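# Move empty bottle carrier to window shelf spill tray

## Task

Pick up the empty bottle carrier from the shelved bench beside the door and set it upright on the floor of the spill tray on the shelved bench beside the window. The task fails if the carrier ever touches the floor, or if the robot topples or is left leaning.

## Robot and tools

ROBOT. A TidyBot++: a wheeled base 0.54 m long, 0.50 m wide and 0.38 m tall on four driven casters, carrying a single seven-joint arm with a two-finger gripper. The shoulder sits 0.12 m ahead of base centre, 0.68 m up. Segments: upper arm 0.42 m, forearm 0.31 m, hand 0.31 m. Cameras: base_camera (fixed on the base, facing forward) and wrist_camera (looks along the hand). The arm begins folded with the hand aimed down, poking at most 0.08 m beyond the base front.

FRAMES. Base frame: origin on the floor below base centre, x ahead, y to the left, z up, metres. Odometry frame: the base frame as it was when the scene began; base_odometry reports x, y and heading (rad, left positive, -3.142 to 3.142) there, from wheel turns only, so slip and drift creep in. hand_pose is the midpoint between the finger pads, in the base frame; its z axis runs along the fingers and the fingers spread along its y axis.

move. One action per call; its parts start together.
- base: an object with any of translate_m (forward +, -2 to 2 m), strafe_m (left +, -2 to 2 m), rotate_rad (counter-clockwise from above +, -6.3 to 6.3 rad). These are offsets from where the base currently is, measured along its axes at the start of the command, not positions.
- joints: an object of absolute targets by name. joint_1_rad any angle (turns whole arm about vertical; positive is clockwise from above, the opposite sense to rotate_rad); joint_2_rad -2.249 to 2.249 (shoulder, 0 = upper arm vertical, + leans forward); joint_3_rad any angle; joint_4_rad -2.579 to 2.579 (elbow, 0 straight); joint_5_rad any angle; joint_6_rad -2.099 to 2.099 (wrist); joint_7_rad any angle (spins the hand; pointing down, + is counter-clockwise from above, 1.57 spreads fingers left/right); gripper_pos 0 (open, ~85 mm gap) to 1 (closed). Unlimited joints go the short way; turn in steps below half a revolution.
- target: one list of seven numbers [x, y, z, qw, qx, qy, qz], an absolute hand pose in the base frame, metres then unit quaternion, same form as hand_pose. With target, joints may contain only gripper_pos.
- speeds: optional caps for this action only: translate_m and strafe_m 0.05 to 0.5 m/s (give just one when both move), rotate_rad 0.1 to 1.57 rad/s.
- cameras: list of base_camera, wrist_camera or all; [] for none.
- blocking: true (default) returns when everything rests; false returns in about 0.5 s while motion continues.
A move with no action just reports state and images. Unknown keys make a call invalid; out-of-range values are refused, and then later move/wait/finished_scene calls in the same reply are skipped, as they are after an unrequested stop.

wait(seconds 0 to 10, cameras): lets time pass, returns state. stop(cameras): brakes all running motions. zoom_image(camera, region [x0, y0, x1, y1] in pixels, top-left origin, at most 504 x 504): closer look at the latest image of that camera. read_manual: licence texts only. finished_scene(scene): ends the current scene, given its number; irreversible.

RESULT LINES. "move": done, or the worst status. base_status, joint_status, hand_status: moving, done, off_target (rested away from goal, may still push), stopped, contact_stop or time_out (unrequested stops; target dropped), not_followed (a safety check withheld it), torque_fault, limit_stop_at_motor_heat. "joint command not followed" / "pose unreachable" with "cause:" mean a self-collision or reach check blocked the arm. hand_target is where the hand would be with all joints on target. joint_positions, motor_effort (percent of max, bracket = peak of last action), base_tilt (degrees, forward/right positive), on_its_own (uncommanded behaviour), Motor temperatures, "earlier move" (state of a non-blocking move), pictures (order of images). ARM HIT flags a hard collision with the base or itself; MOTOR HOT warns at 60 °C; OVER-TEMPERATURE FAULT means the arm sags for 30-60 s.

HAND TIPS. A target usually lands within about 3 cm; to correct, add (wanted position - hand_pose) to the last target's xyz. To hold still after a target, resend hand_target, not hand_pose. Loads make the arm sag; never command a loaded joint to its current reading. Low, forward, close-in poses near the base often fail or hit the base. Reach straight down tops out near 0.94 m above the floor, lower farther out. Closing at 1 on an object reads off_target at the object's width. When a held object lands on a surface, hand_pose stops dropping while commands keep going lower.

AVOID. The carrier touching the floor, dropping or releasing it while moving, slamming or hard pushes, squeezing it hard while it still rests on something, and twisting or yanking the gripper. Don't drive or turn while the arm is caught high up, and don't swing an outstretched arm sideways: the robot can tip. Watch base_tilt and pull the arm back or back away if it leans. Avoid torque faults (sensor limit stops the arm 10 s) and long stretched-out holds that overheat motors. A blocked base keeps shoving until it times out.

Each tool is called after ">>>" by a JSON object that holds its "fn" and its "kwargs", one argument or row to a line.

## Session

>>> {"fn": "move", "kwargs": {
  "joints": {"joint_1_rad":0,"joint_2_rad":-0.4,"joint_3_rad":3.14,"joint_4_rad":-2.1,"joint_5_rad":0,"joint_6_rad":-0.07,"joint_7_rad":1.57}
}}

Scene clock: 2.07 s.
Motor temperatures (°C): [42 38 35 35 44 46 54]
move: done
base_odometry: x=+0.000 y=+0.000 heading=+0.000
base_tilt: forward=+0.0 right=+0.1
base_status: not commanded
joint_positions: joint_1_rad=+0.011 joint_2_rad=-0.391 joint_3_rad=+3.155 joint_4_rad=-2.117 joint_5_rad=+0.038 joint_6_rad=-0.115 joint_7_rad=+1.608 gripper_pos=+0.000
joint_status: all done
motor_effort: joint_1_rad=+0(1) joint_2_rad=-6(7) joint_3_rad=+0(2) joint_4_rad=+23(23) joint_5_rad=+0(2) joint_6_rad=+9(9) joint_7_rad=+1(2)
hand_pose: x=+0.5692 y=-0.0115 z=+0.9390 quat_wxyz=(+0.029, +0.796, +0.018, +0.605) (m; base frame)
hand_target: x=+0.5720 y=+0.0022 z=+0.9672 quat_wxyz=(+0.000, +0.774, +0.000, +0.633) (m; base frame)
hand_status: not commanded
pictures: base_camera, wrist_camera
camera_calibration:
wrist_camera: T_world_to_cam=[[0.0277603, -0.995668, 0.08874, -0.110782], [-0.258095, -0.0929034, -0.961642, 1.10955], [0.965721, 0.00379208, -0.259556, -0.177603], [0, 0, 0, 1]] pos_world=[0.460961, -0.00654692, 1.03073]

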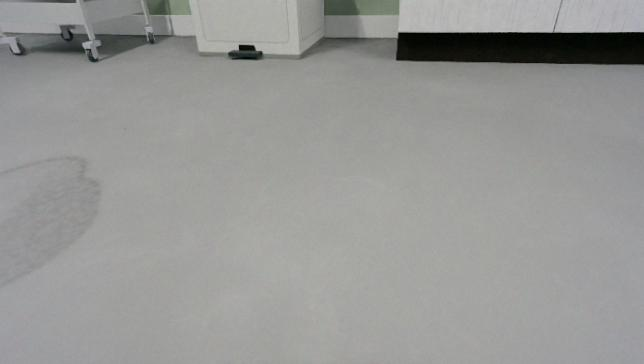

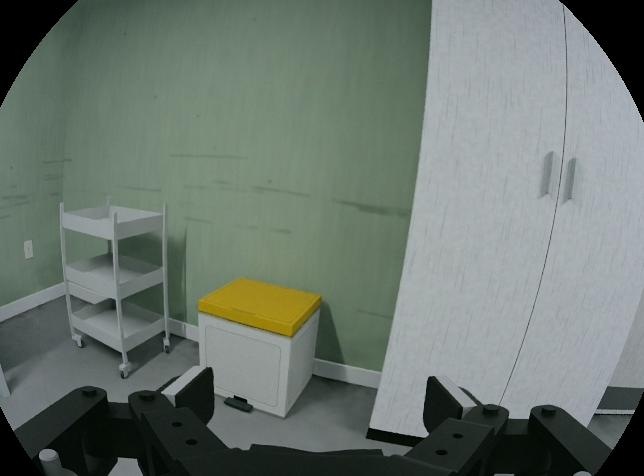

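>>> {"fn": "move", "kwargs": {
  "base": {"rotate_rad":1.25},
  "cameras": ["wrist_camera"]
}}

>>> {"fn": "move", "kwargs": {
  "base": {"rotate_rad":3.14},
  "cameras": ["wrist_camera"]
}}

Scene clock: 12.33 s.
Motor temperatures (°C): [42 38 35 35 44 46 54]
move: done
base_odometry: x=+0.000 y=+0.000 heading=+1.250
base_tilt: forward=+0.1 right=+0.1
base_status: done
joint_positions: joint_1_rad=+0.008 joint_2_rad=-0.391 joint_3_rad=+3.141 joint_4_rad=-2.117 joint_5_rad=+0.037 joint_6_rad=-0.112 joint_7_rad=+1.608 gripper_pos=+0.000
joint_status: not commanded
motor_effort: joint_1_rad=-1(2) joint_2_rad=-7(8) joint_3_rad=+0(3) joint_4_rad=+23(23) joint_5_rad=+0(2) joint_6_rad=+8(10) joint_7_rad=+1(2)
hand_pose: x=+0.5694 y=-0.0035 z=+0.9401 quat_wxyz=(+0.027, +0.794, +0.025, +0.606) (m; base frame)
hand_target: x=+0.5720 y=+0.0022 z=+0.9672 quat_wxyz=(+0.000, +0.774, +0.000, +0.633) (m; base frame)
hand_status: not commanded
pictures: wrist_camera
camera_calibration:
wrist_camera: T_world_to_cam=[[0.0421965, -0.99474, 0.0933399, -0.115429], [-0.253249, -0.101021, -0.962112, 1.10903], [0.96648, 0.0169595, -0.256179, -0.181107], [0, 0, 0, 1]] pos_world=[0.460768, 0.000285616, 1.03139]

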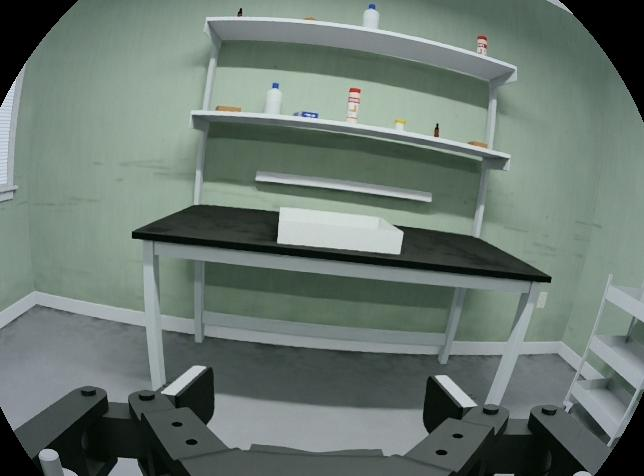

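Scene clock: 15.63 s.
Motor temperatures (°C): [42 38 35 35 44 46 54]
move: done
base_odometry: x=+0.000 y=+0.000 heading=-1.894
base_tilt: forward=+0.1 right=+0.0
base_status: done
joint_positions: joint_1_rad=+0.008 joint_2_rad=-0.391 joint_3_rad=+3.141 joint_4_rad=-2.117 joint_5_rad=+0.037 joint_6_rad=-0.111 joint_7_rad=+1.608 gripper_pos=+0.000
joint_status: not commanded
motor_effort: joint_1_rad=-1(2) joint_2_rad=-6(8) joint_3_rad=+1(2) joint_4_rad=+23(23) joint_5_rad=+0(1) joint_6_rad=+8(10) joint_7_rad=+1(2)
hand_pose: x=+0.5694 y=-0.0034 z=+0.9403 quat_wxyz=(+0.027, +0.794, +0.025, +0.606) (m; base frame)
hand_target: x=+0.5720 y=+0.0022 z=+0.9672 quat_wxyz=(+0.000, +0.774, +0.000, +0.633) (m; base frame)
hand_status: not commanded
pictures: wrist_camera
camera_calibration:
wrist_camera: T_world_to_cam=[[0.0422283, -0.994747, 0.0932486, -0.115331], [-0.252625, -0.10093, -0.962286, 1.10904], [0.966642, 0.0170788, -0.25556, -0.181773], [0, 0, 0, 1]] pos_world=[0.460752, 0.000315437, 1.03152]

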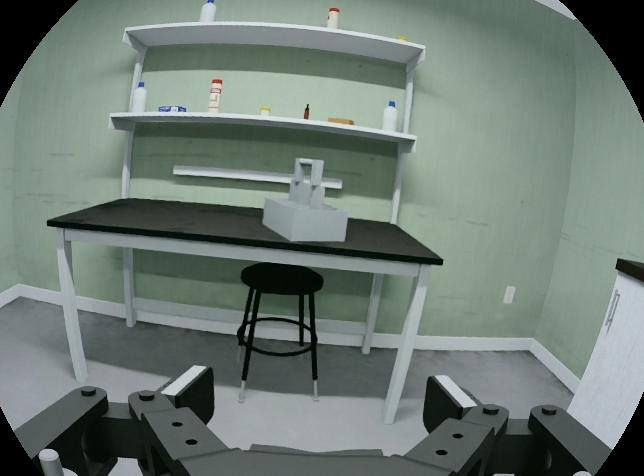

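>>> {"fn": "zoom_image", "kwargs": {
  "camera": "wrist_camera",
  "region": [210, 120, 400, 290]
}}

Scaled by 2.653.

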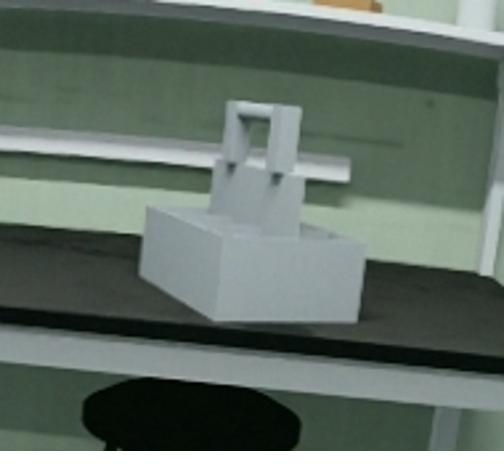

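>>> {"fn": "move", "kwargs": {
  "base": {"translate_m":1.113,"strafe_m":0.823,"rotate_rad":-0.785},
  "joints": {"joint_1_rad":0,"joint_2_rad":0.12,"joint_3_rad":3.14,"joint_4_rad":-1.685,"joint_5_rad":0,"joint_6_rad":0.23,"joint_7_rad":-0.06,"gripper_pos":0.3}
}}

>>> {"fn": "zoom_image", "kwargs": {
  "camera": "wrist_camera",
  "region": [150, 80, 600, 430]
}}

Scene clock: 125.43 s.
Motor temperatures (°C): [42 38 35 35 44 47 54]
move: done
base_odometry: x=+0.427 y=-1.317 heading=-2.679
base_tilt: forward=+0.2 right=+0.1
base_status: done
joint_positions: joint_1_rad=+0.006 joint_2_rad=+0.114 joint_3_rad=+3.142 joint_4_rad=-1.707 joint_5_rad=+0.037 joint_6_rad=+0.188 joint_7_rad=-0.021 gripper_pos=+0.300
joint_status: all done
motor_effort: joint_1_rad=+0(4) joint_2_rad=-24(26) joint_3_rad=+0(3) joint_4_rad=+23(24) joint_5_rad=+0(2) joint_6_rad=+9(10) joint_7_rad=+1(2)
hand_pose: x=+0.7820 y=-0.0004 z=+1.0027 quat_wxyz=(-0.481, +0.520, -0.511, +0.488) (m; base frame)
hand_target: x=+0.7864 y=+0.0023 z=+1.0253 quat_wxyz=(-0.514, +0.486, -0.516, +0.483) (m; base frame)
hand_status: not commanded
pictures: base_camera, wrist_camera
camera_calibration:
wrist_camera: T_world_to_cam=[[-0.0343007, -0.0438755, -0.998448, 1.02774], [0.00679529, 0.999003, -0.0441333, 0.100077], [0.999388, -0.00829855, -0.0339683, -0.61923], [0, 0, 0, 1]] pos_world=[0.653424, -0.0600227, 1.00953]

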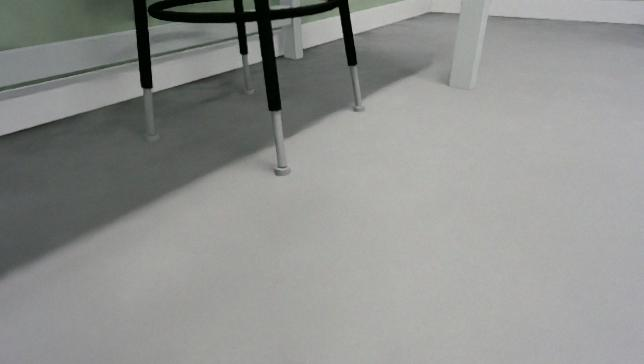

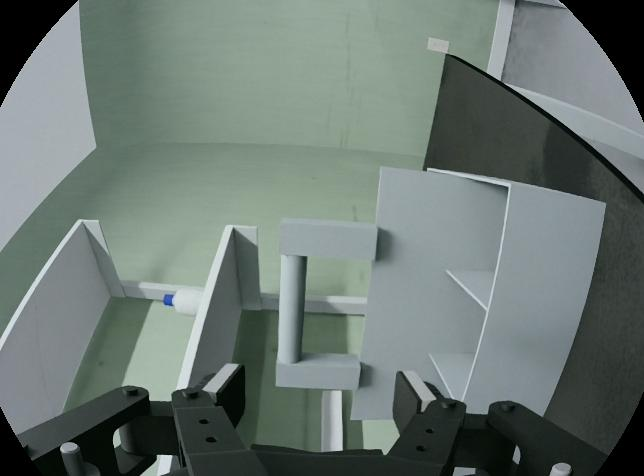

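Scaled by 1.120.

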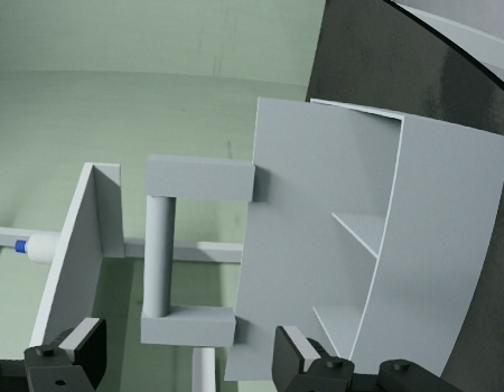

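>>> {"fn": "move", "kwargs": {
  "joints": {"joint_6_rad":0.30,"joint_7_rad":-0.16},
  "base": {"translate_m":0.15,"strafe_m":-0.006},
  "speeds": {"translate_m":0.2},
  "cameras": ["wrist_camera"]
}}

Scene clock: 209.37 s.
Motor temperatures (°C): [42 38 35 36 44 47 54]
move: done
base_odometry: x=+0.290 y=-1.378 heading=-2.679
base_tilt: forward=+0.1 right=+0.1
base_status: done
joint_positions: joint_1_rad=+0.006 joint_2_rad=+0.119 joint_3_rad=+3.142 joint_4_rad=-1.701 joint_5_rad=+0.037 joint_6_rad=+0.268 joint_7_rad=-0.137 gripper_pos=+0.300
joint_status: all done
motor_effort: joint_1_rad=+0(1) joint_2_rad=-24(27) joint_3_rad=+0(1) joint_4_rad=+23(25) joint_5_rad=+0(1) joint_6_rad=+9(10) joint_7_rad=+1(2)
hand_pose: x=+0.7847 y=+0.0005 z=+1.0278 quat_wxyz=(-0.530, +0.471, -0.519, +0.478) (m; base frame)
hand_target: x=+0.7857 y=+0.0023 z=+1.0470 quat_wxyz=(-0.556, +0.443, -0.520, +0.473) (m; base frame)
hand_status: not commanded
pictures: wrist_camera
camera_calibration:
wrist_camera: T_world_to_cam=[[0.0462049, 0.0726789, -0.996285, 0.987528], [0.00528024, 0.997318, 0.0729992, -0.0189224], [0.998918, -0.00863355, 0.0456973, -0.702553], [0, 0, 0, 1]] pos_world=[0.656264, -0.0589664, 1.01735]

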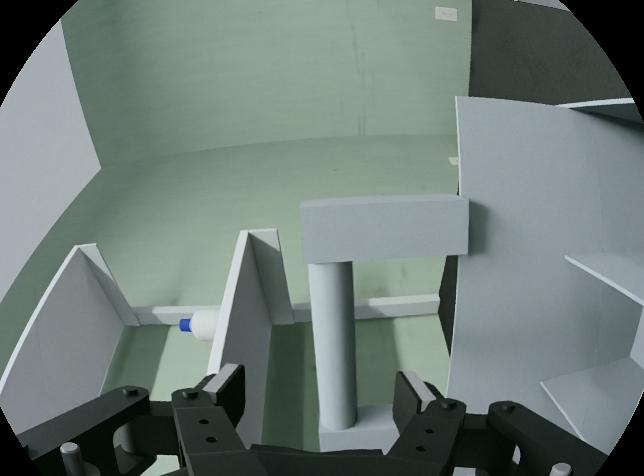

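>>> {"fn": "move", "kwargs": {
  "joints": {"joint_7_rad":-0.10},
  "cameras": ["wrist_camera"]
}}

>>> {"fn": "zoom_image", "kwargs": {
  "camera": "wrist_camera",
  "region": [240, 190, 500, 476]
}}

Scene clock: 221.87 s.
Motor temperatures (°C): [42 39 35 36 44 47 54]
move: done
base_odometry: x=+0.290 y=-1.378 heading=-2.679
base_tilt: forward=+0.2 right=+0.1
base_status: not commanded
joint_positions: joint_1_rad=+0.006 joint_2_rad=+0.119 joint_3_rad=+3.142 joint_4_rad=-1.701 joint_5_rad=+0.037 joint_6_rad=+0.268 joint_7_rad=-0.099 gripper_pos=+0.300
joint_status: all done
motor_effort: joint_1_rad=+0(1) joint_2_rad=-24(25) joint_3_rad=+0(0) joint_4_rad=+23(23) joint_5_rad=+0(1) joint_6_rad=+10(10) joint_7_rad=+1(2)
hand_pose: x=+0.7847 y=+0.0005 z=+1.0278 quat_wxyz=(-0.521, +0.480, -0.510, +0.488) (m; base frame)
hand_target: x=+0.7857 y=+0.0023 z=+1.0470 quat_wxyz=(-0.542, +0.459, -0.507, +0.489) (m; base frame)
hand_status: not commanded
pictures: wrist_camera
camera_calibration:
wrist_camera: T_world_to_cam=[[0.0463905, 0.0345162, -0.998327, 0.989499], [0.00598799, 0.999375, 0.0348307, 0.0197526], [0.998905, -0.00759379, 0.0461548, -0.703014], [0, 0, 0, 1]] pos_world=[0.656223, -0.0592326, 1.0196]

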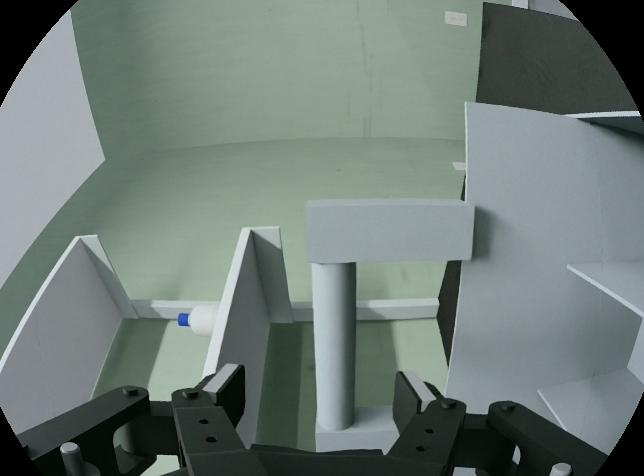

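Scaled by 1.762.

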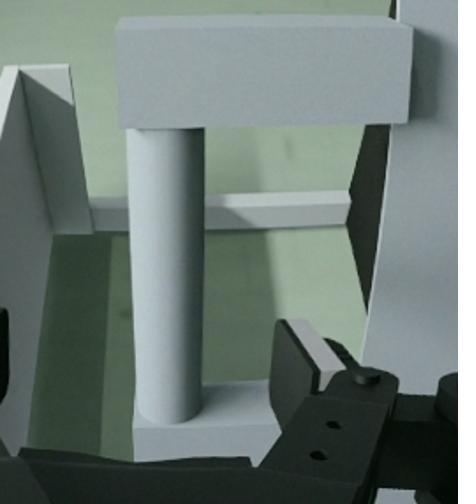

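>>> {"fn": "move", "kwargs": {
  "joints": {"joint_4_rad":-1.705,"joint_6_rad":0.315},
  "base": {"translate_m":0.10},
  "speeds": {"translate_m":0.15},
  "cameras": ["wrist_camera"]
}}

>>> {"fn": "zoom_image", "kwargs": {
  "camera": "wrist_camera",
  "region": [180, 130, 500, 476]
}}

Scene clock: 256.03 s.
Motor temperatures (°C): [42 39 35 36 44 46 54]
move: done
base_odometry: x=+0.201 y=-1.423 heading=-2.679
base_tilt: forward=+0.1 right=+0.1
base_status: done
joint_positions: joint_1_rad=+0.006 joint_2_rad=+0.120 joint_3_rad=+3.142 joint_4_rad=-1.711 joint_5_rad=+0.037 joint_6_rad=+0.279 joint_7_rad=-0.099 gripper_pos=+0.300
joint_status: all done
motor_effort: joint_1_rad=+0(2) joint_2_rad=-24(27) joint_3_rad=+0(2) joint_4_rad=+23(23) joint_5_rad=+0(1) joint_6_rad=+9(10) joint_7_rad=+1(2)
hand_pose: x=+0.7843 y=+0.0006 z=+1.0245 quat_wxyz=(-0.521, +0.481, -0.510, +0.487) (m; base frame)
hand_target: x=+0.7843 y=+0.0023 z=+1.0394 quat_wxyz=(-0.540, +0.460, -0.508, +0.488) (m; base frame)
hand_status: not commanded
pictures: wrist_camera
camera_calibration:
wrist_camera: T_world_to_cam=[[0.0464582, 0.0346942, -0.998318, 0.986109], [0.00560663, 0.999372, 0.0349918, 0.0198865], [0.998905, -0.00722285, 0.0462345, -0.70249], [0, 0, 0, 1]] pos_world=[0.655796, -0.0591603, 1.01623]

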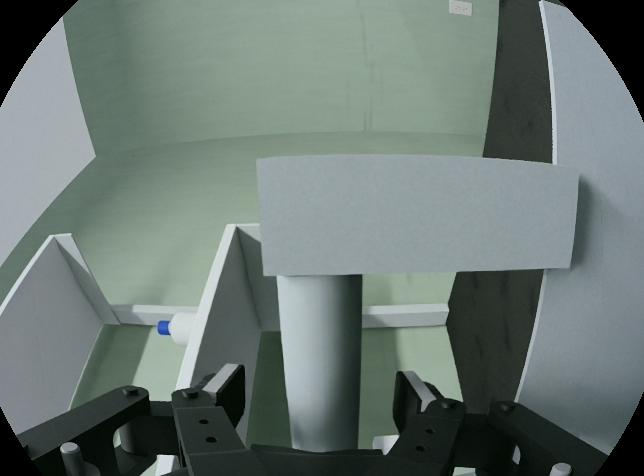

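Scaled by 1.457.

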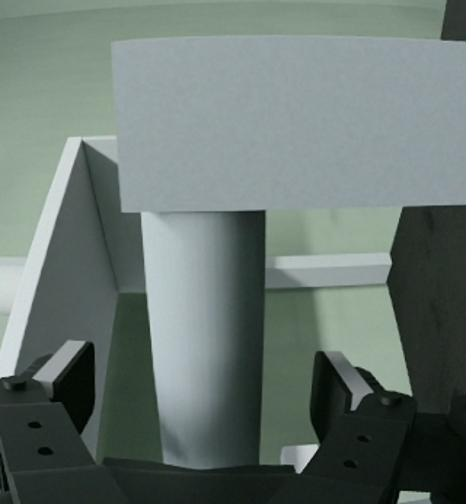

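>>> {"fn": "move", "kwargs": {
  "joints": {"gripper_pos":0.55},
  "cameras": ["wrist_camera"]
}}

>>> {"fn": "move", "kwargs": {
  "joints": {"gripper_pos":0.85},
  "cameras": ["wrist_camera"]
}}

Scene clock: 268.63 s.
Motor temperatures (°C): [42 39 35 36 44 46 54]
move: done
base_odometry: x=+0.201 y=-1.423 heading=-2.679
base_tilt: forward=+0.1 right=+0.1
base_status: not commanded
joint_positions: joint_1_rad=+0.006 joint_2_rad=+0.120 joint_3_rad=+3.142 joint_4_rad=-1.711 joint_5_rad=+0.037 joint_6_rad=+0.279 joint_7_rad=-0.099 gripper_pos=+0.550
joint_status: all done
motor_effort: joint_1_rad=-1(1) joint_2_rad=-25(25) joint_3_rad=-1(1) joint_4_rad=+22(23) joint_5_rad=+0(1) joint_6_rad=+8(10) joint_7_rad=+1(2)
hand_pose: x=+0.7843 y=+0.0006 z=+1.0245 quat_wxyz=(-0.521, +0.481, -0.510, +0.487) (m; base frame)
hand_target: x=+0.7843 y=+0.0023 z=+1.0394 quat_wxyz=(-0.540, +0.460, -0.508, +0.488) (m; base frame)
hand_status: not commanded
pictures: wrist_camera
camera_calibration:
wrist_camera: T_world_to_cam=[[0.0464582, 0.0346942, -0.998318, 0.986109], [0.00560663, 0.999372, 0.0349918, 0.0198865], [0.998905, -0.00722285, 0.0462345, -0.70249], [0, 0, 0, 1]] pos_world=[0.655796, -0.0591603, 1.01623]

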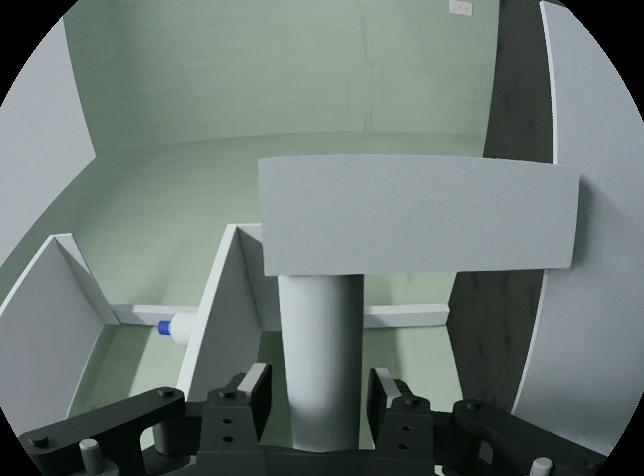

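Scene clock: 269.33 s.
Motor temperatures (°C): [42 39 35 36 44 46 54]
move: off_target
base_odometry: x=+0.201 y=-1.423 heading=-2.679
base_tilt: forward=+0.1 right=+0.0
base_status: not commanded
joint_positions: joint_1_rad=+0.006 joint_2_rad=+0.119 joint_3_rad=+3.142 joint_4_rad=-1.713 joint_5_rad=+0.037 joint_6_rad=+0.280 joint_7_rad=-0.099 gripper_pos=+0.745
joint_status: gripper_pos off_target (ended at +0.745, target +0.850)
motor_effort: joint_1_rad=-1(1) joint_2_rad=-25(27) joint_3_rad=-1(1) joint_4_rad=+23(27) joint_5_rad=-1(3) joint_6_rad=+10(12) joint_7_rad=-1(2)
hand_pose: x=+0.7840 y=+0.0006 z=+1.0237 quat_wxyz=(-0.521, +0.481, -0.510, +0.487) (m; base frame)
hand_target: x=+0.7843 y=+0.0023 z=+1.0394 quat_wxyz=(-0.540, +0.460, -0.508, +0.488) (m; base frame)
hand_status: not commanded
pictures: wrist_camera
camera_calibration:
wrist_camera: T_world_to_cam=[[0.0453555, 0.0346442, -0.99837, 0.986264], [0.00563337, 0.999374, 0.0349349, 0.0199469], [0.998955, -0.00720868, 0.045132, -0.70113], [0, 0, 0, 1]] pos_world=[0.655552, -0.0591568, 1.0156]

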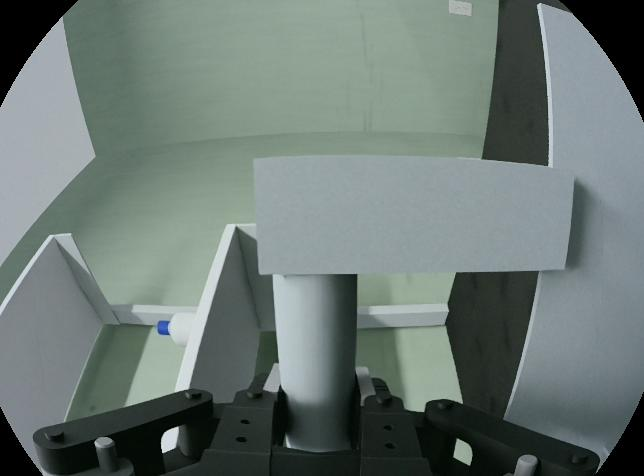

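>>> {"fn": "move", "kwargs": {
  "joints": {"joint_2_rad":0.11,"joint_4_rad":-1.61,"joint_6_rad":0.21},
  "cameras": ["wrist_camera"]
}}

>>> {"fn": "move", "kwargs": {
  "joints": {"joint_2_rad":0.05,"joint_4_rad":-1.48,"joint_6_rad":0.02},
  "cameras": ["wrist_camera","base_camera"]
}}

Scene clock: 281.60 s.
Motor temperatures (°C): [42 39 35 36 44 46 54]
move: off_target
base_odometry: x=+0.201 y=-1.423 heading=-2.679
base_tilt: forward=+0.2 right=+0.1
base_status: not commanded
joint_positions: joint_1_rad=+0.006 joint_2_rad=+0.126 joint_3_rad=+3.142 joint_4_rad=-1.653 joint_5_rad=+0.033 joint_6_rad=+0.229 joint_7_rad=-0.099 gripper_pos=+0.745
joint_status: joint_4_rad off_target (ended at -1.653, target -1.610); the others done
motor_effort: joint_1_rad=+0(2) joint_2_rad=-29(30) joint_3_rad=+0(1) joint_4_rad=+27(28) joint_5_rad=+0(3) joint_6_rad=+12(13) joint_7_rad=+2(2)
hand_pose: x=+0.7909 y=-0.0003 z=+1.0406 quat_wxyz=(-0.522, +0.478, -0.511, +0.488) (m; base frame)
hand_target: x=+0.7868 y=+0.0023 z=+1.0722 quat_wxyz=(-0.540, +0.460, -0.508, +0.488) (m; base frame)
hand_status: not commanded
pictures: wrist_camera
camera_calibration:
wrist_camera: T_world_to_cam=[[0.0481178, 0.0382231, -0.99811, 1.00035], [0.0082491, 0.999218, 0.0386632, 0.0142772], [0.998808, -0.0100939, 0.0477649, -0.711343], [0, 0, 0, 1]] pos_world=[0.662242, -0.0596829, 1.03189]

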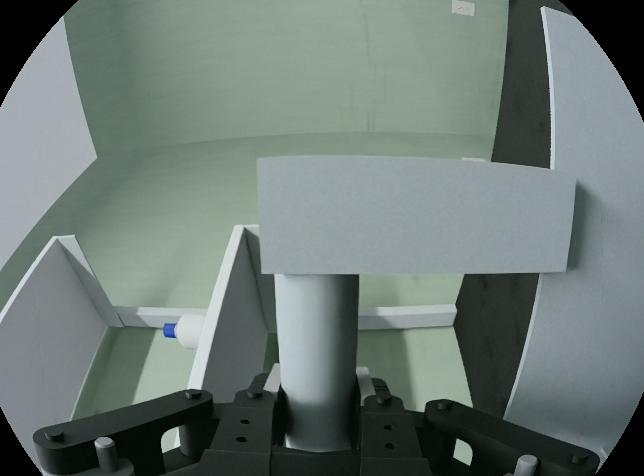

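Scene clock: 283.00 s.
Motor temperatures (°C): [42 39 35 36 44 46 54]
move: done
base_odometry: x=+0.201 y=-1.423 heading=-2.679
base_tilt: forward=+0.1 right=+0.1
base_status: not commanded
joint_positions: joint_1_rad=+0.006 joint_2_rad=+0.067 joint_3_rad=+3.142 joint_4_rad=-1.518 joint_5_rad=+0.033 joint_6_rad=+0.056 joint_7_rad=-0.099 gripper_pos=+0.745
joint_status: all done
motor_effort: joint_1_rad=-1(1) joint_2_rad=-27(31) joint_3_rad=+0(0) joint_4_rad=+27(29) joint_5_rad=-1(1) joint_6_rad=+12(14) joint_7_rad=+1(2)
hand_pose: x=+0.7726 y=-0.0020 z=+1.1098 quat_wxyz=(-0.526, +0.472, -0.506, +0.494) (m; base frame)
hand_target: x=+0.7648 y=+0.0023 z=+1.1338 quat_wxyz=(-0.540, +0.460, -0.508, +0.488) (m; base frame)
hand_status: not commanded
pictures: base_camera, wrist_camera
camera_calibration:
wrist_camera: T_world_to_cam=[[0.0692558, 0.0371657, -0.996906, 1.05275], [0.0130327, 0.999187, 0.0381561, 0.0102482], [0.997514, -0.0156349, 0.0687151, -0.718721], [0, 0, 0, 1]] pos_world=[0.643892, -0.060603, 1.09849]

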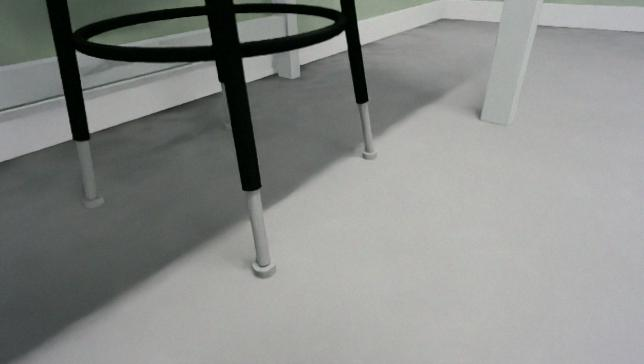

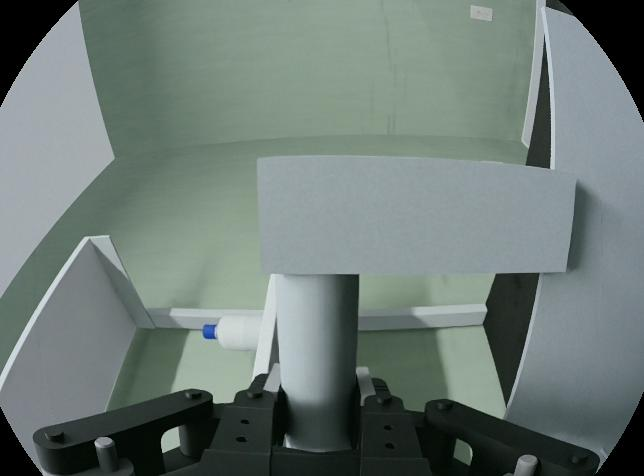

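>>> {"fn": "move", "kwargs": {
  "joints": {"joint_2_rad":0.03,"joint_4_rad":-1.25,"joint_6_rad":-0.23},
  "base": {"translate_m":-0.42,"strafe_m":-0.40},
  "speeds": {"translate_m":0.3},
  "cameras": ["wrist_camera"]
}}

>>> {"fn": "move", "kwargs": {
  "joints": {"joint_2_rad":0.064,"joint_4_rad":-1.016,"joint_6_rad":-0.43},
  "base": {"translate_m":-0.76,"strafe_m":-0.387,"rotate_rad":-1.994},
  "speeds": {"translate_m":0.35,"rotate_rad":0.6},
  "cameras": ["wrist_camera","base_camera"]
}}

Scene clock: 320.43 s.
Motor temperatures (°C): [42 39 35 36 44 46 54]
move: done
base_odometry: x=+0.398 y=-0.878 heading=-2.679
base_tilt: forward=+0.1 right=+0.1
base_status: done
joint_positions: joint_1_rad=+0.005 joint_2_rad=+0.045 joint_3_rad=+3.141 joint_4_rad=-1.288 joint_5_rad=+0.033 joint_6_rad=-0.194 joint_7_rad=-0.099 gripper_pos=+0.745
joint_status: all done
motor_effort: joint_1_rad=+0(2) joint_2_rad=-25(31) joint_3_rad=+0(2) joint_4_rad=+27(30) joint_5_rad=+0(1) joint_6_rad=+13(14) joint_7_rad=+1(2)
hand_pose: x=+0.7544 y=-0.0032 z=+1.1898 quat_wxyz=(-0.525, +0.470, -0.507, +0.496) (m; base frame)
hand_target: x=+0.7435 y=+0.0023 z=+1.2114 quat_wxyz=(-0.540, +0.460, -0.508, +0.488) (m; base frame)
hand_status: not commanded
pictures: wrist_camera
camera_calibration:
wrist_camera: T_world_to_cam=[[0.0719147, 0.0376579, -0.9967, 1.13157], [0.0192201, 0.999049, 0.0391335, 0.00288808], [0.997226, -0.021971, 0.0711225, -0.708774], [0, 0, 0, 1]] pos_world=[0.625376, -0.0610704, 1.17813]

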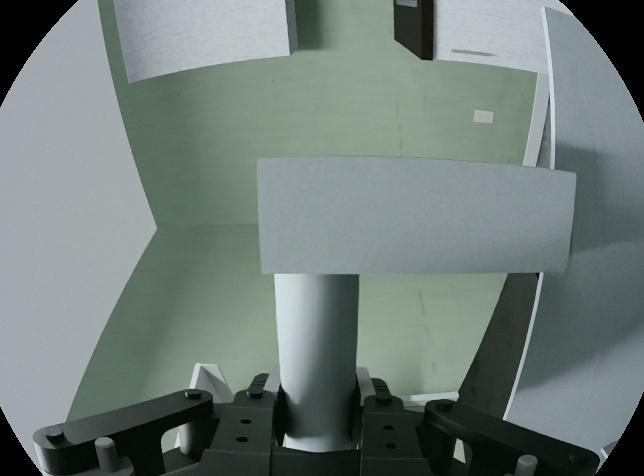

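Scene clock: 324.50 s.
Motor temperatures (°C): [42 39 35 36 44 46 54]
move: done
base_odometry: x=+0.906 y=-0.192 heading=+1.610
base_tilt: forward=+0.1 right=+0.1
base_status: done
joint_positions: joint_1_rad=+0.001 joint_2_rad=+0.084 joint_3_rad=+3.142 joint_4_rad=-1.053 joint_5_rad=+0.030 joint_6_rad=-0.393 joint_7_rad=-0.099 gripper_pos=+0.745
joint_status: all done
motor_effort: joint_1_rad=-1(4) joint_2_rad=-26(32) joint_3_rad=+0(5) joint_4_rad=+26(30) joint_5_rad=-1(2) joint_6_rad=+13(14) joint_7_rad=+1(2)
hand_pose: x=+0.7505 y=-0.0034 z=+1.2458 quat_wxyz=(-0.524, +0.469, -0.510, +0.495) (m; base frame)
hand_target: x=+0.7339 y=+0.0023 z=+1.2688 quat_wxyz=(-0.540, +0.460, -0.508, +0.488) (m; base frame)
hand_status: not commanded
pictures: base_camera, wrist_camera
camera_calibration:
wrist_camera: T_world_to_cam=[[0.0686925, 0.0415557, -0.996772, 1.19014], [0.0223058, 0.998818, 0.0431782, -0.00638241], [0.997388, -0.0251998, 0.0676844, -0.704645], [0, 0, 0, 1]] pos_world=[0.621194, -0.0608392, 1.23427]

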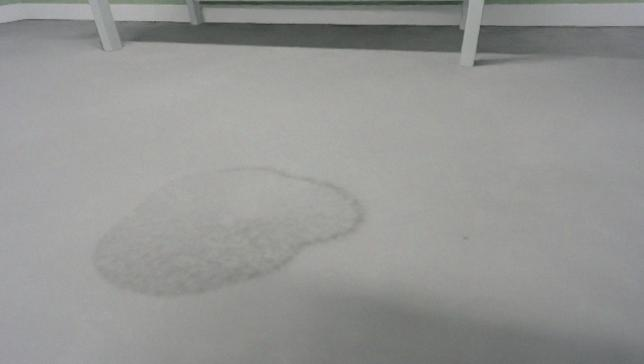

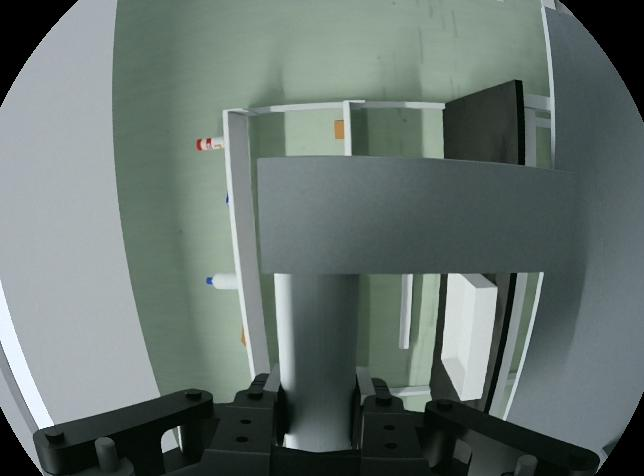

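>>> {"fn": "zoom_image", "kwargs": {
  "camera": "wrist_camera",
  "region": [400, 240, 560, 440]
}}

Scaled by 2.520.

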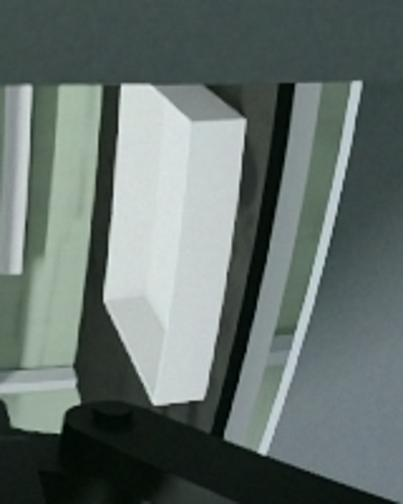

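>>> {"fn": "move", "kwargs": {
  "joints": {"joint_2_rad":0.02,"joint_4_rad":-1.33,"joint_6_rad":-0.18},
  "base": {"translate_m":0.35},
  "speeds": {"translate_m":0.25},
  "cameras": ["wrist_camera"]
}}

>>> {"fn": "zoom_image", "kwargs": {
  "camera": "wrist_camera",
  "region": [420, 240, 580, 440]
}}

Scene clock: 379.77 s.
Motor temperatures (°C): [42 39 35 36 44 46 54]
move: done
base_odometry: x=+0.892 y=+0.158 heading=+1.609
base_tilt: forward=+0.1 right=+0.1
base_status: done
joint_positions: joint_1_rad=+0.001 joint_2_rad=+0.045 joint_3_rad=+3.142 joint_4_rad=-1.355 joint_5_rad=+0.030 joint_6_rad=-0.239 joint_7_rad=-0.099 gripper_pos=+0.745
joint_status: all done
motor_effort: joint_1_rad=-1(1) joint_2_rad=-26(29) joint_3_rad=+0(1) joint_4_rad=+27(29) joint_5_rad=+0(2) joint_6_rad=+12(14) joint_7_rad=+1(2)
hand_pose: x=+0.7582 y=-0.0021 z=+1.1345 quat_wxyz=(-0.497, +0.496, -0.536, +0.468) (m; base frame)
hand_target: x=+0.7452 y=+0.0023 z=+1.1840 quat_wxyz=(-0.535, +0.465, -0.513, +0.484) (m; base frame)
hand_status: not commanded
pictures: wrist_camera
camera_calibration:
wrist_camera: T_world_to_cam=[[-0.0394559, 0.0404519, -0.998402, 1.16248], [0.0222951, 0.998967, 0.0395937, 0.000968272], [0.998973, -0.0206973, -0.040317, -0.583405], [0, 0, 0, 1]] pos_world=[0.62865, -0.0600666, 1.13706]

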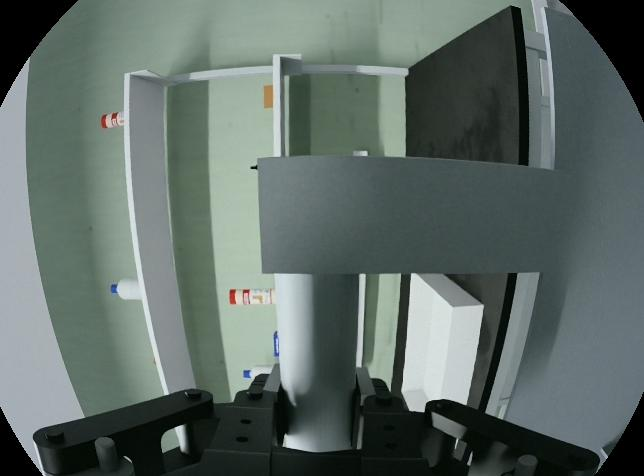

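Scaled by 2.520.

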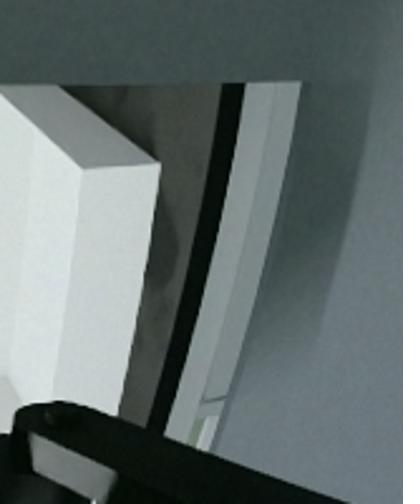

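>>> {"fn": "move", "kwargs": {
  "joints": {"joint_2_rad":0.02,"joint_4_rad":-1.30,"joint_6_rad":-0.15},
  "base": {"translate_m":0.60,"strafe_m":0.209},
  "speeds": {"translate_m":0.3},
  "cameras": ["wrist_camera"]
}}

>>> {"fn": "zoom_image", "kwargs": {
  "camera": "wrist_camera",
  "region": [240, 240, 600, 470]
}}

Scene clock: 418.83 s.
Motor temperatures (°C): [42 39 35 36 44 46 54]
move: done
base_odometry: x=+0.660 y=+0.749 heading=+1.609
base_tilt: forward=+0.1 right=+0.1
base_status: done
joint_positions: joint_1_rad=+0.001 joint_2_rad=+0.042 joint_3_rad=+3.142 joint_4_rad=-1.336 joint_5_rad=+0.030 joint_6_rad=-0.207 joint_7_rad=-0.099 gripper_pos=+0.745
joint_status: all done
motor_effort: joint_1_rad=+0(3) joint_2_rad=-25(29) joint_3_rad=+0(2) joint_4_rad=+27(29) joint_5_rad=+0(2) joint_6_rad=+12(14) joint_7_rad=+1(2)
hand_pose: x=+0.7566 y=-0.0018 z=+1.1577 quat_wxyz=(-0.511, +0.484, -0.523, +0.481) (m; base frame)
hand_target: x=+0.7416 y=+0.0023 z=+1.2118 quat_wxyz=(-0.551, +0.450, -0.497, +0.497) (m; base frame)
hand_status: not commanded
pictures: wrist_camera
camera_calibration:
wrist_camera: T_world_to_cam=[[0.013397, 0.0401684, -0.999103, 1.14634], [0.019234, 0.998998, 0.040422, 0.00115042], [0.999725, -0.0197583, 0.0126109, -0.642744], [0, 0, 0, 1]] pos_world=[0.627188, -0.0598955, 1.15337]

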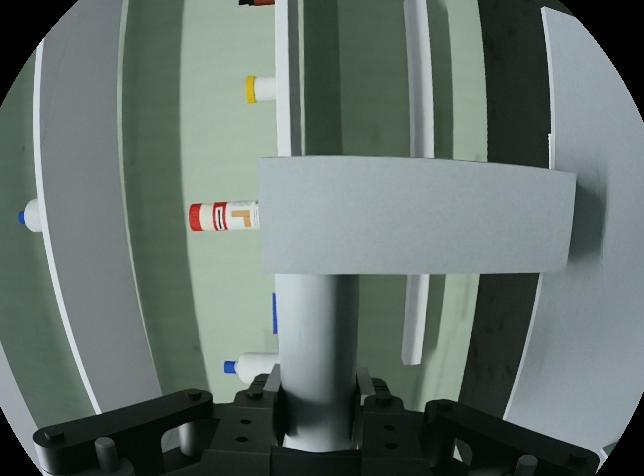

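Scaled by 1.400.

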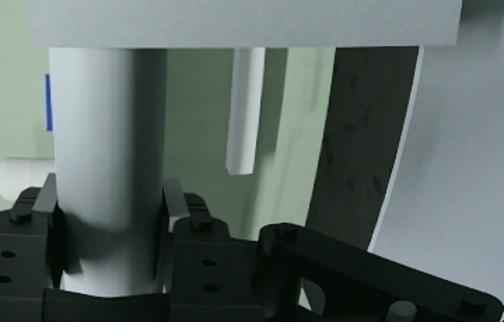

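>>> {"fn": "move", "kwargs": {
  "joints": {"joint_2_rad":0.03,"joint_4_rad":-1.31,"joint_6_rad":-0.10},
  "base": {"translate_m":0.188,"strafe_m":0.0},
  "speeds": {"translate_m":0.2},
  "cameras": ["wrist_camera"]
}}

>>> {"fn": "zoom_image", "kwargs": {
  "camera": "wrist_camera",
  "region": [340, 240, 600, 470]
}}

Scene clock: 459.40 s.
Motor temperatures (°C): [42 40 34 36 44 46 54]
move: done
base_odometry: x=+0.653 y=+0.937 heading=+1.609
base_tilt: forward=+0.1 right=+0.1
base_status: done
joint_positions: joint_1_rad=+0.001 joint_2_rad=+0.052 joint_3_rad=+3.142 joint_4_rad=-1.340 joint_5_rad=+0.030 joint_6_rad=-0.152 joint_7_rad=-0.099 gripper_pos=+0.745
joint_status: all done
motor_effort: joint_1_rad=+0(2) joint_2_rad=-26(29) joint_3_rad=+0(2) joint_4_rad=+27(29) joint_5_rad=+0(1) joint_6_rad=+12(14) joint_7_rad=+1(2)
hand_pose: x=+0.7612 y=-0.0013 z=+1.1667 quat_wxyz=(-0.522, +0.474, -0.511, +0.491) (m; base frame)
hand_target: x=+0.7463 y=+0.0023 z=+1.2149 quat_wxyz=(-0.558, +0.443, -0.489, +0.504) (m; base frame)
hand_status: not commanded
pictures: wrist_camera
camera_calibration:
wrist_camera: T_world_to_cam=[[0.0557151, 0.0398283, -0.997652, 1.12138], [0.0158544, 0.999043, 0.0407692, 0.00235387], [0.998321, -0.0180887, 0.0550303, -0.695875], [0, 0, 0, 1]] pos_world=[0.632191, -0.0596017, 1.15694]

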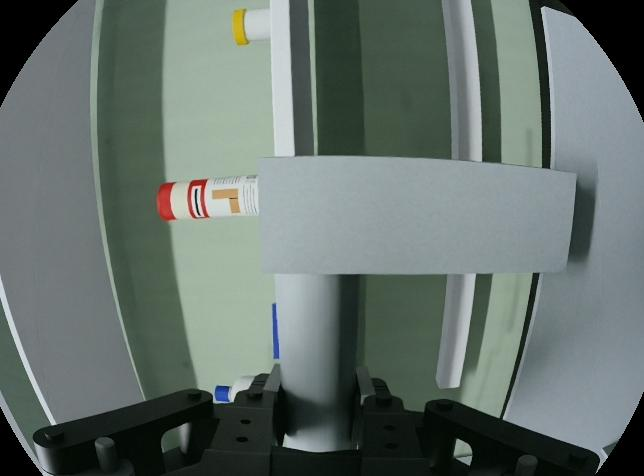

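Scaled by 1.938.

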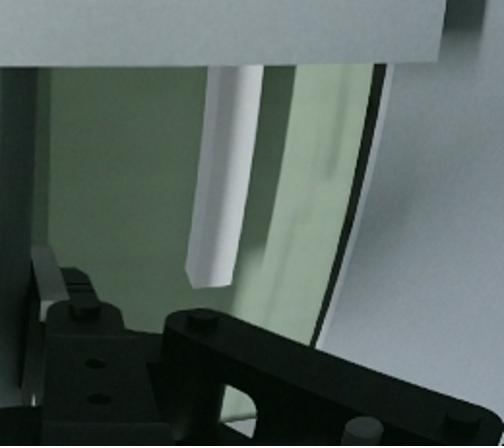

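>>> {"fn": "move", "kwargs": {
  "joints": {"joint_2_rad":0.03,"joint_4_rad":-1.55,"joint_6_rad":0.12},
  "cameras": ["wrist_camera"]
}}

>>> {"fn": "zoom_image", "kwargs": {
  "camera": "wrist_camera",
  "region": [340, 240, 600, 470]
}}

Scene clock: 475.20 s.
Motor temperatures (°C): [42 40 34 36 44 46 54]
move: done
base_odometry: x=+0.653 y=+0.937 heading=+1.609
base_tilt: forward=+0.0 right=+0.1
base_status: not commanded
joint_positions: joint_1_rad=+0.001 joint_2_rad=+0.052 joint_3_rad=+3.142 joint_4_rad=-1.576 joint_5_rad=+0.030 joint_6_rad=+0.058 joint_7_rad=-0.099 gripper_pos=+0.745
joint_status: all done
motor_effort: joint_1_rad=-1(1) joint_2_rad=-27(29) joint_3_rad=+0(1) joint_4_rad=+28(30) joint_5_rad=-1(2) joint_6_rad=+12(14) joint_7_rad=+1(2)
hand_pose: x=+0.7660 y=+0.0007 z=+1.0842 quat_wxyz=(-0.517, +0.482, -0.517, +0.483) (m; base frame)
hand_target: x=+0.7553 y=+0.0023 z=+1.1339 quat_wxyz=(-0.553, +0.448, -0.494, +0.499) (m; base frame)
hand_status: not commanded
pictures: wrist_camera
camera_calibration:
wrist_camera: T_world_to_cam=[[0.0283943, 0.0397588, -0.998806, 1.06093], [0.0106103, 0.99914, 0.0400737, 0.00844731], [0.99954, -0.0117355, 0.0279481, -0.667703], [0, 0, 0, 1]] pos_world=[0.637182, -0.0584574, 1.07799]

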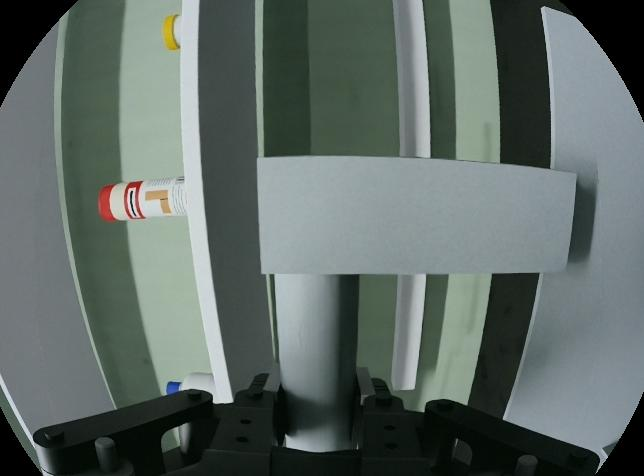

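Scaled by 1.938.

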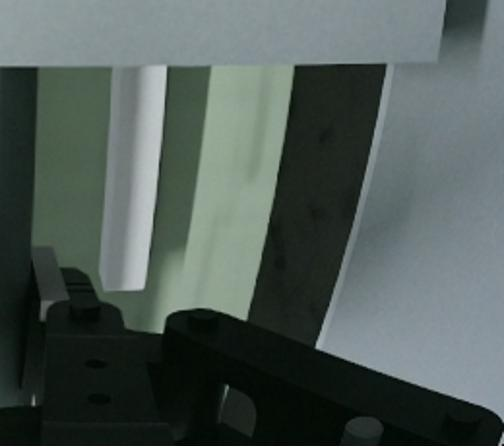

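>>> {"fn": "move", "kwargs": {
  "joints": {"joint_2_rad":0.03,"joint_4_rad":-1.63,"joint_6_rad":0.22},
  "cameras": []
}}

>>> {"fn": "move", "kwargs": {
  "joints": {"joint_2_rad":0.03,"joint_4_rad":-1.69,"joint_6_rad":0.28},
  "cameras": ["wrist_camera"]
}}

Scene clock: 488.07 s.
Motor temperatures (°C): [42 40 34 36 44 46 54]
move: done
base_odometry: x=+0.653 y=+0.937 heading=+1.609
base_tilt: forward=+0.1 right=+0.1
base_status: not commanded
joint_positions: joint_1_rad=+0.001 joint_2_rad=+0.052 joint_3_rad=+3.142 joint_4_rad=-1.655 joint_5_rad=+0.030 joint_6_rad=+0.160 joint_7_rad=-0.099 gripper_pos=+0.745
joint_status: all done
motor_effort: joint_1_rad=-1(1) joint_2_rad=-26(28) joint_3_rad=+0(1) joint_4_rad=+27(29) joint_5_rad=-1(1) joint_6_rad=+12(13) joint_7_rad=+1(2)
hand_pose: x=+0.7635 y=+0.0017 z=+1.0670 quat_wxyz=(-0.524, +0.477, -0.510, +0.488) (m; base frame)
hand_target: x=+0.7533 y=+0.0023 z=+1.1150 quat_wxyz=(-0.558, +0.443, -0.489, +0.504) (m; base frame)
hand_status: not commanded
pictures: none
No camera images: "cameras" was empty.

Scene clock: 489.13 s.
Motor temperatures (°C): [42 40 34 36 44 46 54]
move: done
base_odometry: x=+0.653 y=+0.937 heading=+1.609
base_tilt: forward=+0.1 right=+0.1
base_status: not commanded
joint_positions: joint_1_rad=+0.001 joint_2_rad=+0.052 joint_3_rad=+3.142 joint_4_rad=-1.715 joint_5_rad=+0.030 joint_6_rad=+0.222 joint_7_rad=-0.099 gripper_pos=+0.745
joint_status: all done
motor_effort: joint_1_rad=-1(1) joint_2_rad=-26(27) joint_3_rad=+0(1) joint_4_rad=+27(29) joint_5_rad=-1(1) joint_6_rad=+12(13) joint_7_rad=+1(2)
hand_pose: x=+0.7604 y=+0.0022 z=+1.0490 quat_wxyz=(-0.525, +0.477, -0.509, +0.488) (m; base frame)
hand_target: x=+0.7511 y=+0.0023 z=+1.0962 quat_wxyz=(-0.558, +0.443, -0.489, +0.504) (m; base frame)
hand_status: not commanded
pictures: wrist_camera
camera_calibration:
wrist_camera: T_world_to_cam=[[0.0537513, 0.040543, -0.997731, 1.00541], [0.00462336, 0.999155, 0.0408499, 0.0121105], [0.998544, -0.00680861, 0.0535184, -0.687156], [0, 0, 0, 1]] pos_world=[0.632057, -0.0575412, 1.03941]

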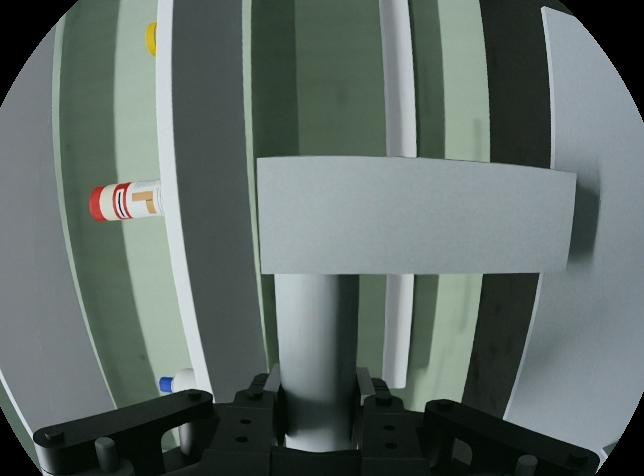

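>>> {"fn": "move", "kwargs": {
  "joints": {"joint_2_rad":0.03,"joint_4_rad":-1.745,"joint_6_rad":0.325},
  "cameras": []
}}

>>> {"fn": "move", "kwargs": {
  "joints": {"joint_2_rad":0.03,"joint_4_rad":-1.77,"joint_6_rad":0.35},
  "cameras": []
}}

Scene clock: 498.83 s.
Motor temperatures (°C): [42 40 34 36 44 46 54]
move: done
base_odometry: x=+0.653 y=+0.937 heading=+1.609
base_tilt: forward=+0.1 right=+0.2
base_status: not commanded
joint_positions: joint_1_rad=+0.001 joint_2_rad=+0.051 joint_3_rad=+3.142 joint_4_rad=-1.769 joint_5_rad=+0.030 joint_6_rad=+0.267 joint_7_rad=-0.099 gripper_pos=+0.745
joint_status: all done
motor_effort: joint_1_rad=+0(2) joint_2_rad=-25(27) joint_3_rad=+0(0) joint_4_rad=+27(28) joint_5_rad=+0(1) joint_6_rad=+12(13) joint_7_rad=+2(2)
hand_pose: x=+0.7565 y=+0.0027 z=+1.0299 quat_wxyz=(-0.523, +0.480, -0.511, +0.485) (m; base frame)
hand_target: x=+0.7485 y=+0.0023 z=+1.0761 quat_wxyz=(-0.555, +0.445, -0.491, +0.502) (m; base frame)
hand_status: not commanded
pictures: none
No camera images: "cameras" was empty.

Scene clock: 499.43 s.
Motor temperatures (°C): [42 40 34 36 44 46 54]
move: done
base_odometry: x=+0.653 y=+0.937 heading=+1.609
base_tilt: forward=+0.0 right=+0.1
base_status: not commanded
joint_positions: joint_1_rad=+0.001 joint_2_rad=+0.050 joint_3_rad=+3.142 joint_4_rad=-1.785 joint_5_rad=+0.030 joint_6_rad=+0.297 joint_7_rad=-0.099 gripper_pos=+0.745
joint_status: all done
motor_effort: joint_1_rad=-1(1) joint_2_rad=-25(26) joint_3_rad=+0(1) joint_4_rad=+26(27) joint_5_rad=-1(1) joint_6_rad=+12(13) joint_7_rad=+0(2)
hand_pose: x=+0.7545 y=+0.0029 z=+1.0304 quat_wxyz=(-0.527, +0.476, -0.507, +0.488) (m; base frame)
hand_target: x=+0.7468 y=+0.0023 z=+1.0685 quat_wxyz=(-0.555, +0.445, -0.491, +0.502) (m; base frame)
hand_status: not commanded
pictures: none
No camera images: "cameras" was empty.

>>> {"fn": "move", "kwargs": {
  "joints": {"joint_2_rad":0.03,"joint_4_rad":-1.80,"joint_6_rad":0.35},
  "cameras": ["wrist_camera"]
}}

>>> {"fn": "zoom_image", "kwargs": {
  "camera": "wrist_camera",
  "region": [340, 240, 600, 470]
}}

Scene clock: 509.87 s.
Motor temperatures (°C): [42 40 34 36 44 46 54]
move: done
base_odometry: x=+0.653 y=+0.937 heading=+1.609
base_tilt: forward=+0.1 right=+0.0
base_status: not commanded
joint_positions: joint_1_rad=+0.001 joint_2_rad=+0.041 joint_3_rad=+3.142 joint_4_rad=-1.798 joint_5_rad=+0.030 joint_6_rad=+0.309 joint_7_rad=-0.099 gripper_pos=+0.745
joint_status: all done
motor_effort: joint_1_rad=+0(0) joint_2_rad=-22(25) joint_3_rad=+1(1) joint_4_rad=+23(26) joint_5_rad=-1(2) joint_6_rad=+10(13) joint_7_rad=+0(1)
hand_pose: x=+0.7505 y=+0.0030 z=+1.0311 quat_wxyz=(-0.529, +0.475, -0.505, +0.490) (m; base frame)
hand_target: x=+0.7455 y=+0.0023 z=+1.0500 quat_wxyz=(-0.548, +0.453, -0.500, +0.495) (m; base frame)
hand_status: not commanded
pictures: wrist_camera
camera_calibration:
wrist_camera: T_world_to_cam=[[0.0672356, 0.0412837, -0.996883, 0.977103], [0.00150295, 0.999138, 0.0414785, 0.0137738], [0.997736, -0.00428709, 0.0671156, -0.689739], [0, 0, 0, 1]] pos_world=[0.62246, -0.0570573, 1.01978]

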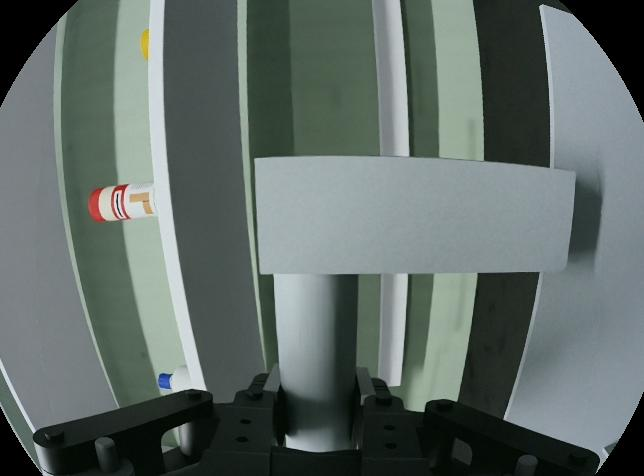

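Scaled by 1.938.

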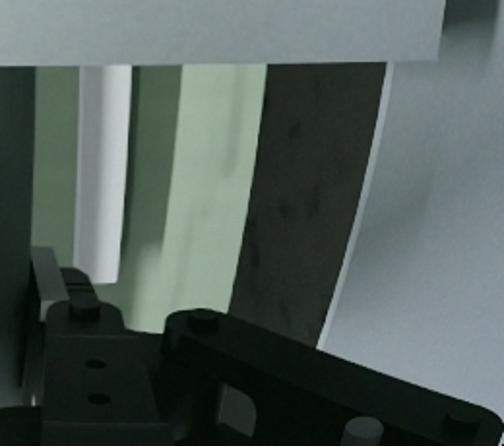

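>>> {"fn": "move", "kwargs": {
  "joints": {"joint_2_rad":0.03,"joint_4_rad":-1.79,"joint_6_rad":0.29},
  "cameras": []
}}

Scene clock: 523.00 s.
Motor temperatures (°C): [42 40 34 36 44 46 54]
move: done
base_odometry: x=+0.653 y=+0.937 heading=+1.609
base_tilt: forward=+0.2 right=+0.1
base_status: not commanded
joint_positions: joint_1_rad=+0.001 joint_2_rad=+0.039 joint_3_rad=+3.142 joint_4_rad=-1.794 joint_5_rad=+0.030 joint_6_rad=+0.287 joint_7_rad=-0.099 gripper_pos=+0.745
joint_status: all done
motor_effort: joint_1_rad=+0(1) joint_2_rad=-22(22) joint_3_rad=+1(1) joint_4_rad=+22(24) joint_5_rad=-2(3) joint_6_rad=+9(11) joint_7_rad=+1(1)
hand_pose: x=+0.7502 y=+0.0028 z=+1.0286 quat_wxyz=(-0.525, +0.478, -0.509, +0.487) (m; base frame)
hand_target: x=+0.7473 y=+0.0023 z=+1.0375 quat_wxyz=(-0.535, +0.465, -0.513, +0.484) (m; base frame)
hand_status: not commanded
pictures: none
No camera images: "cameras" was empty.


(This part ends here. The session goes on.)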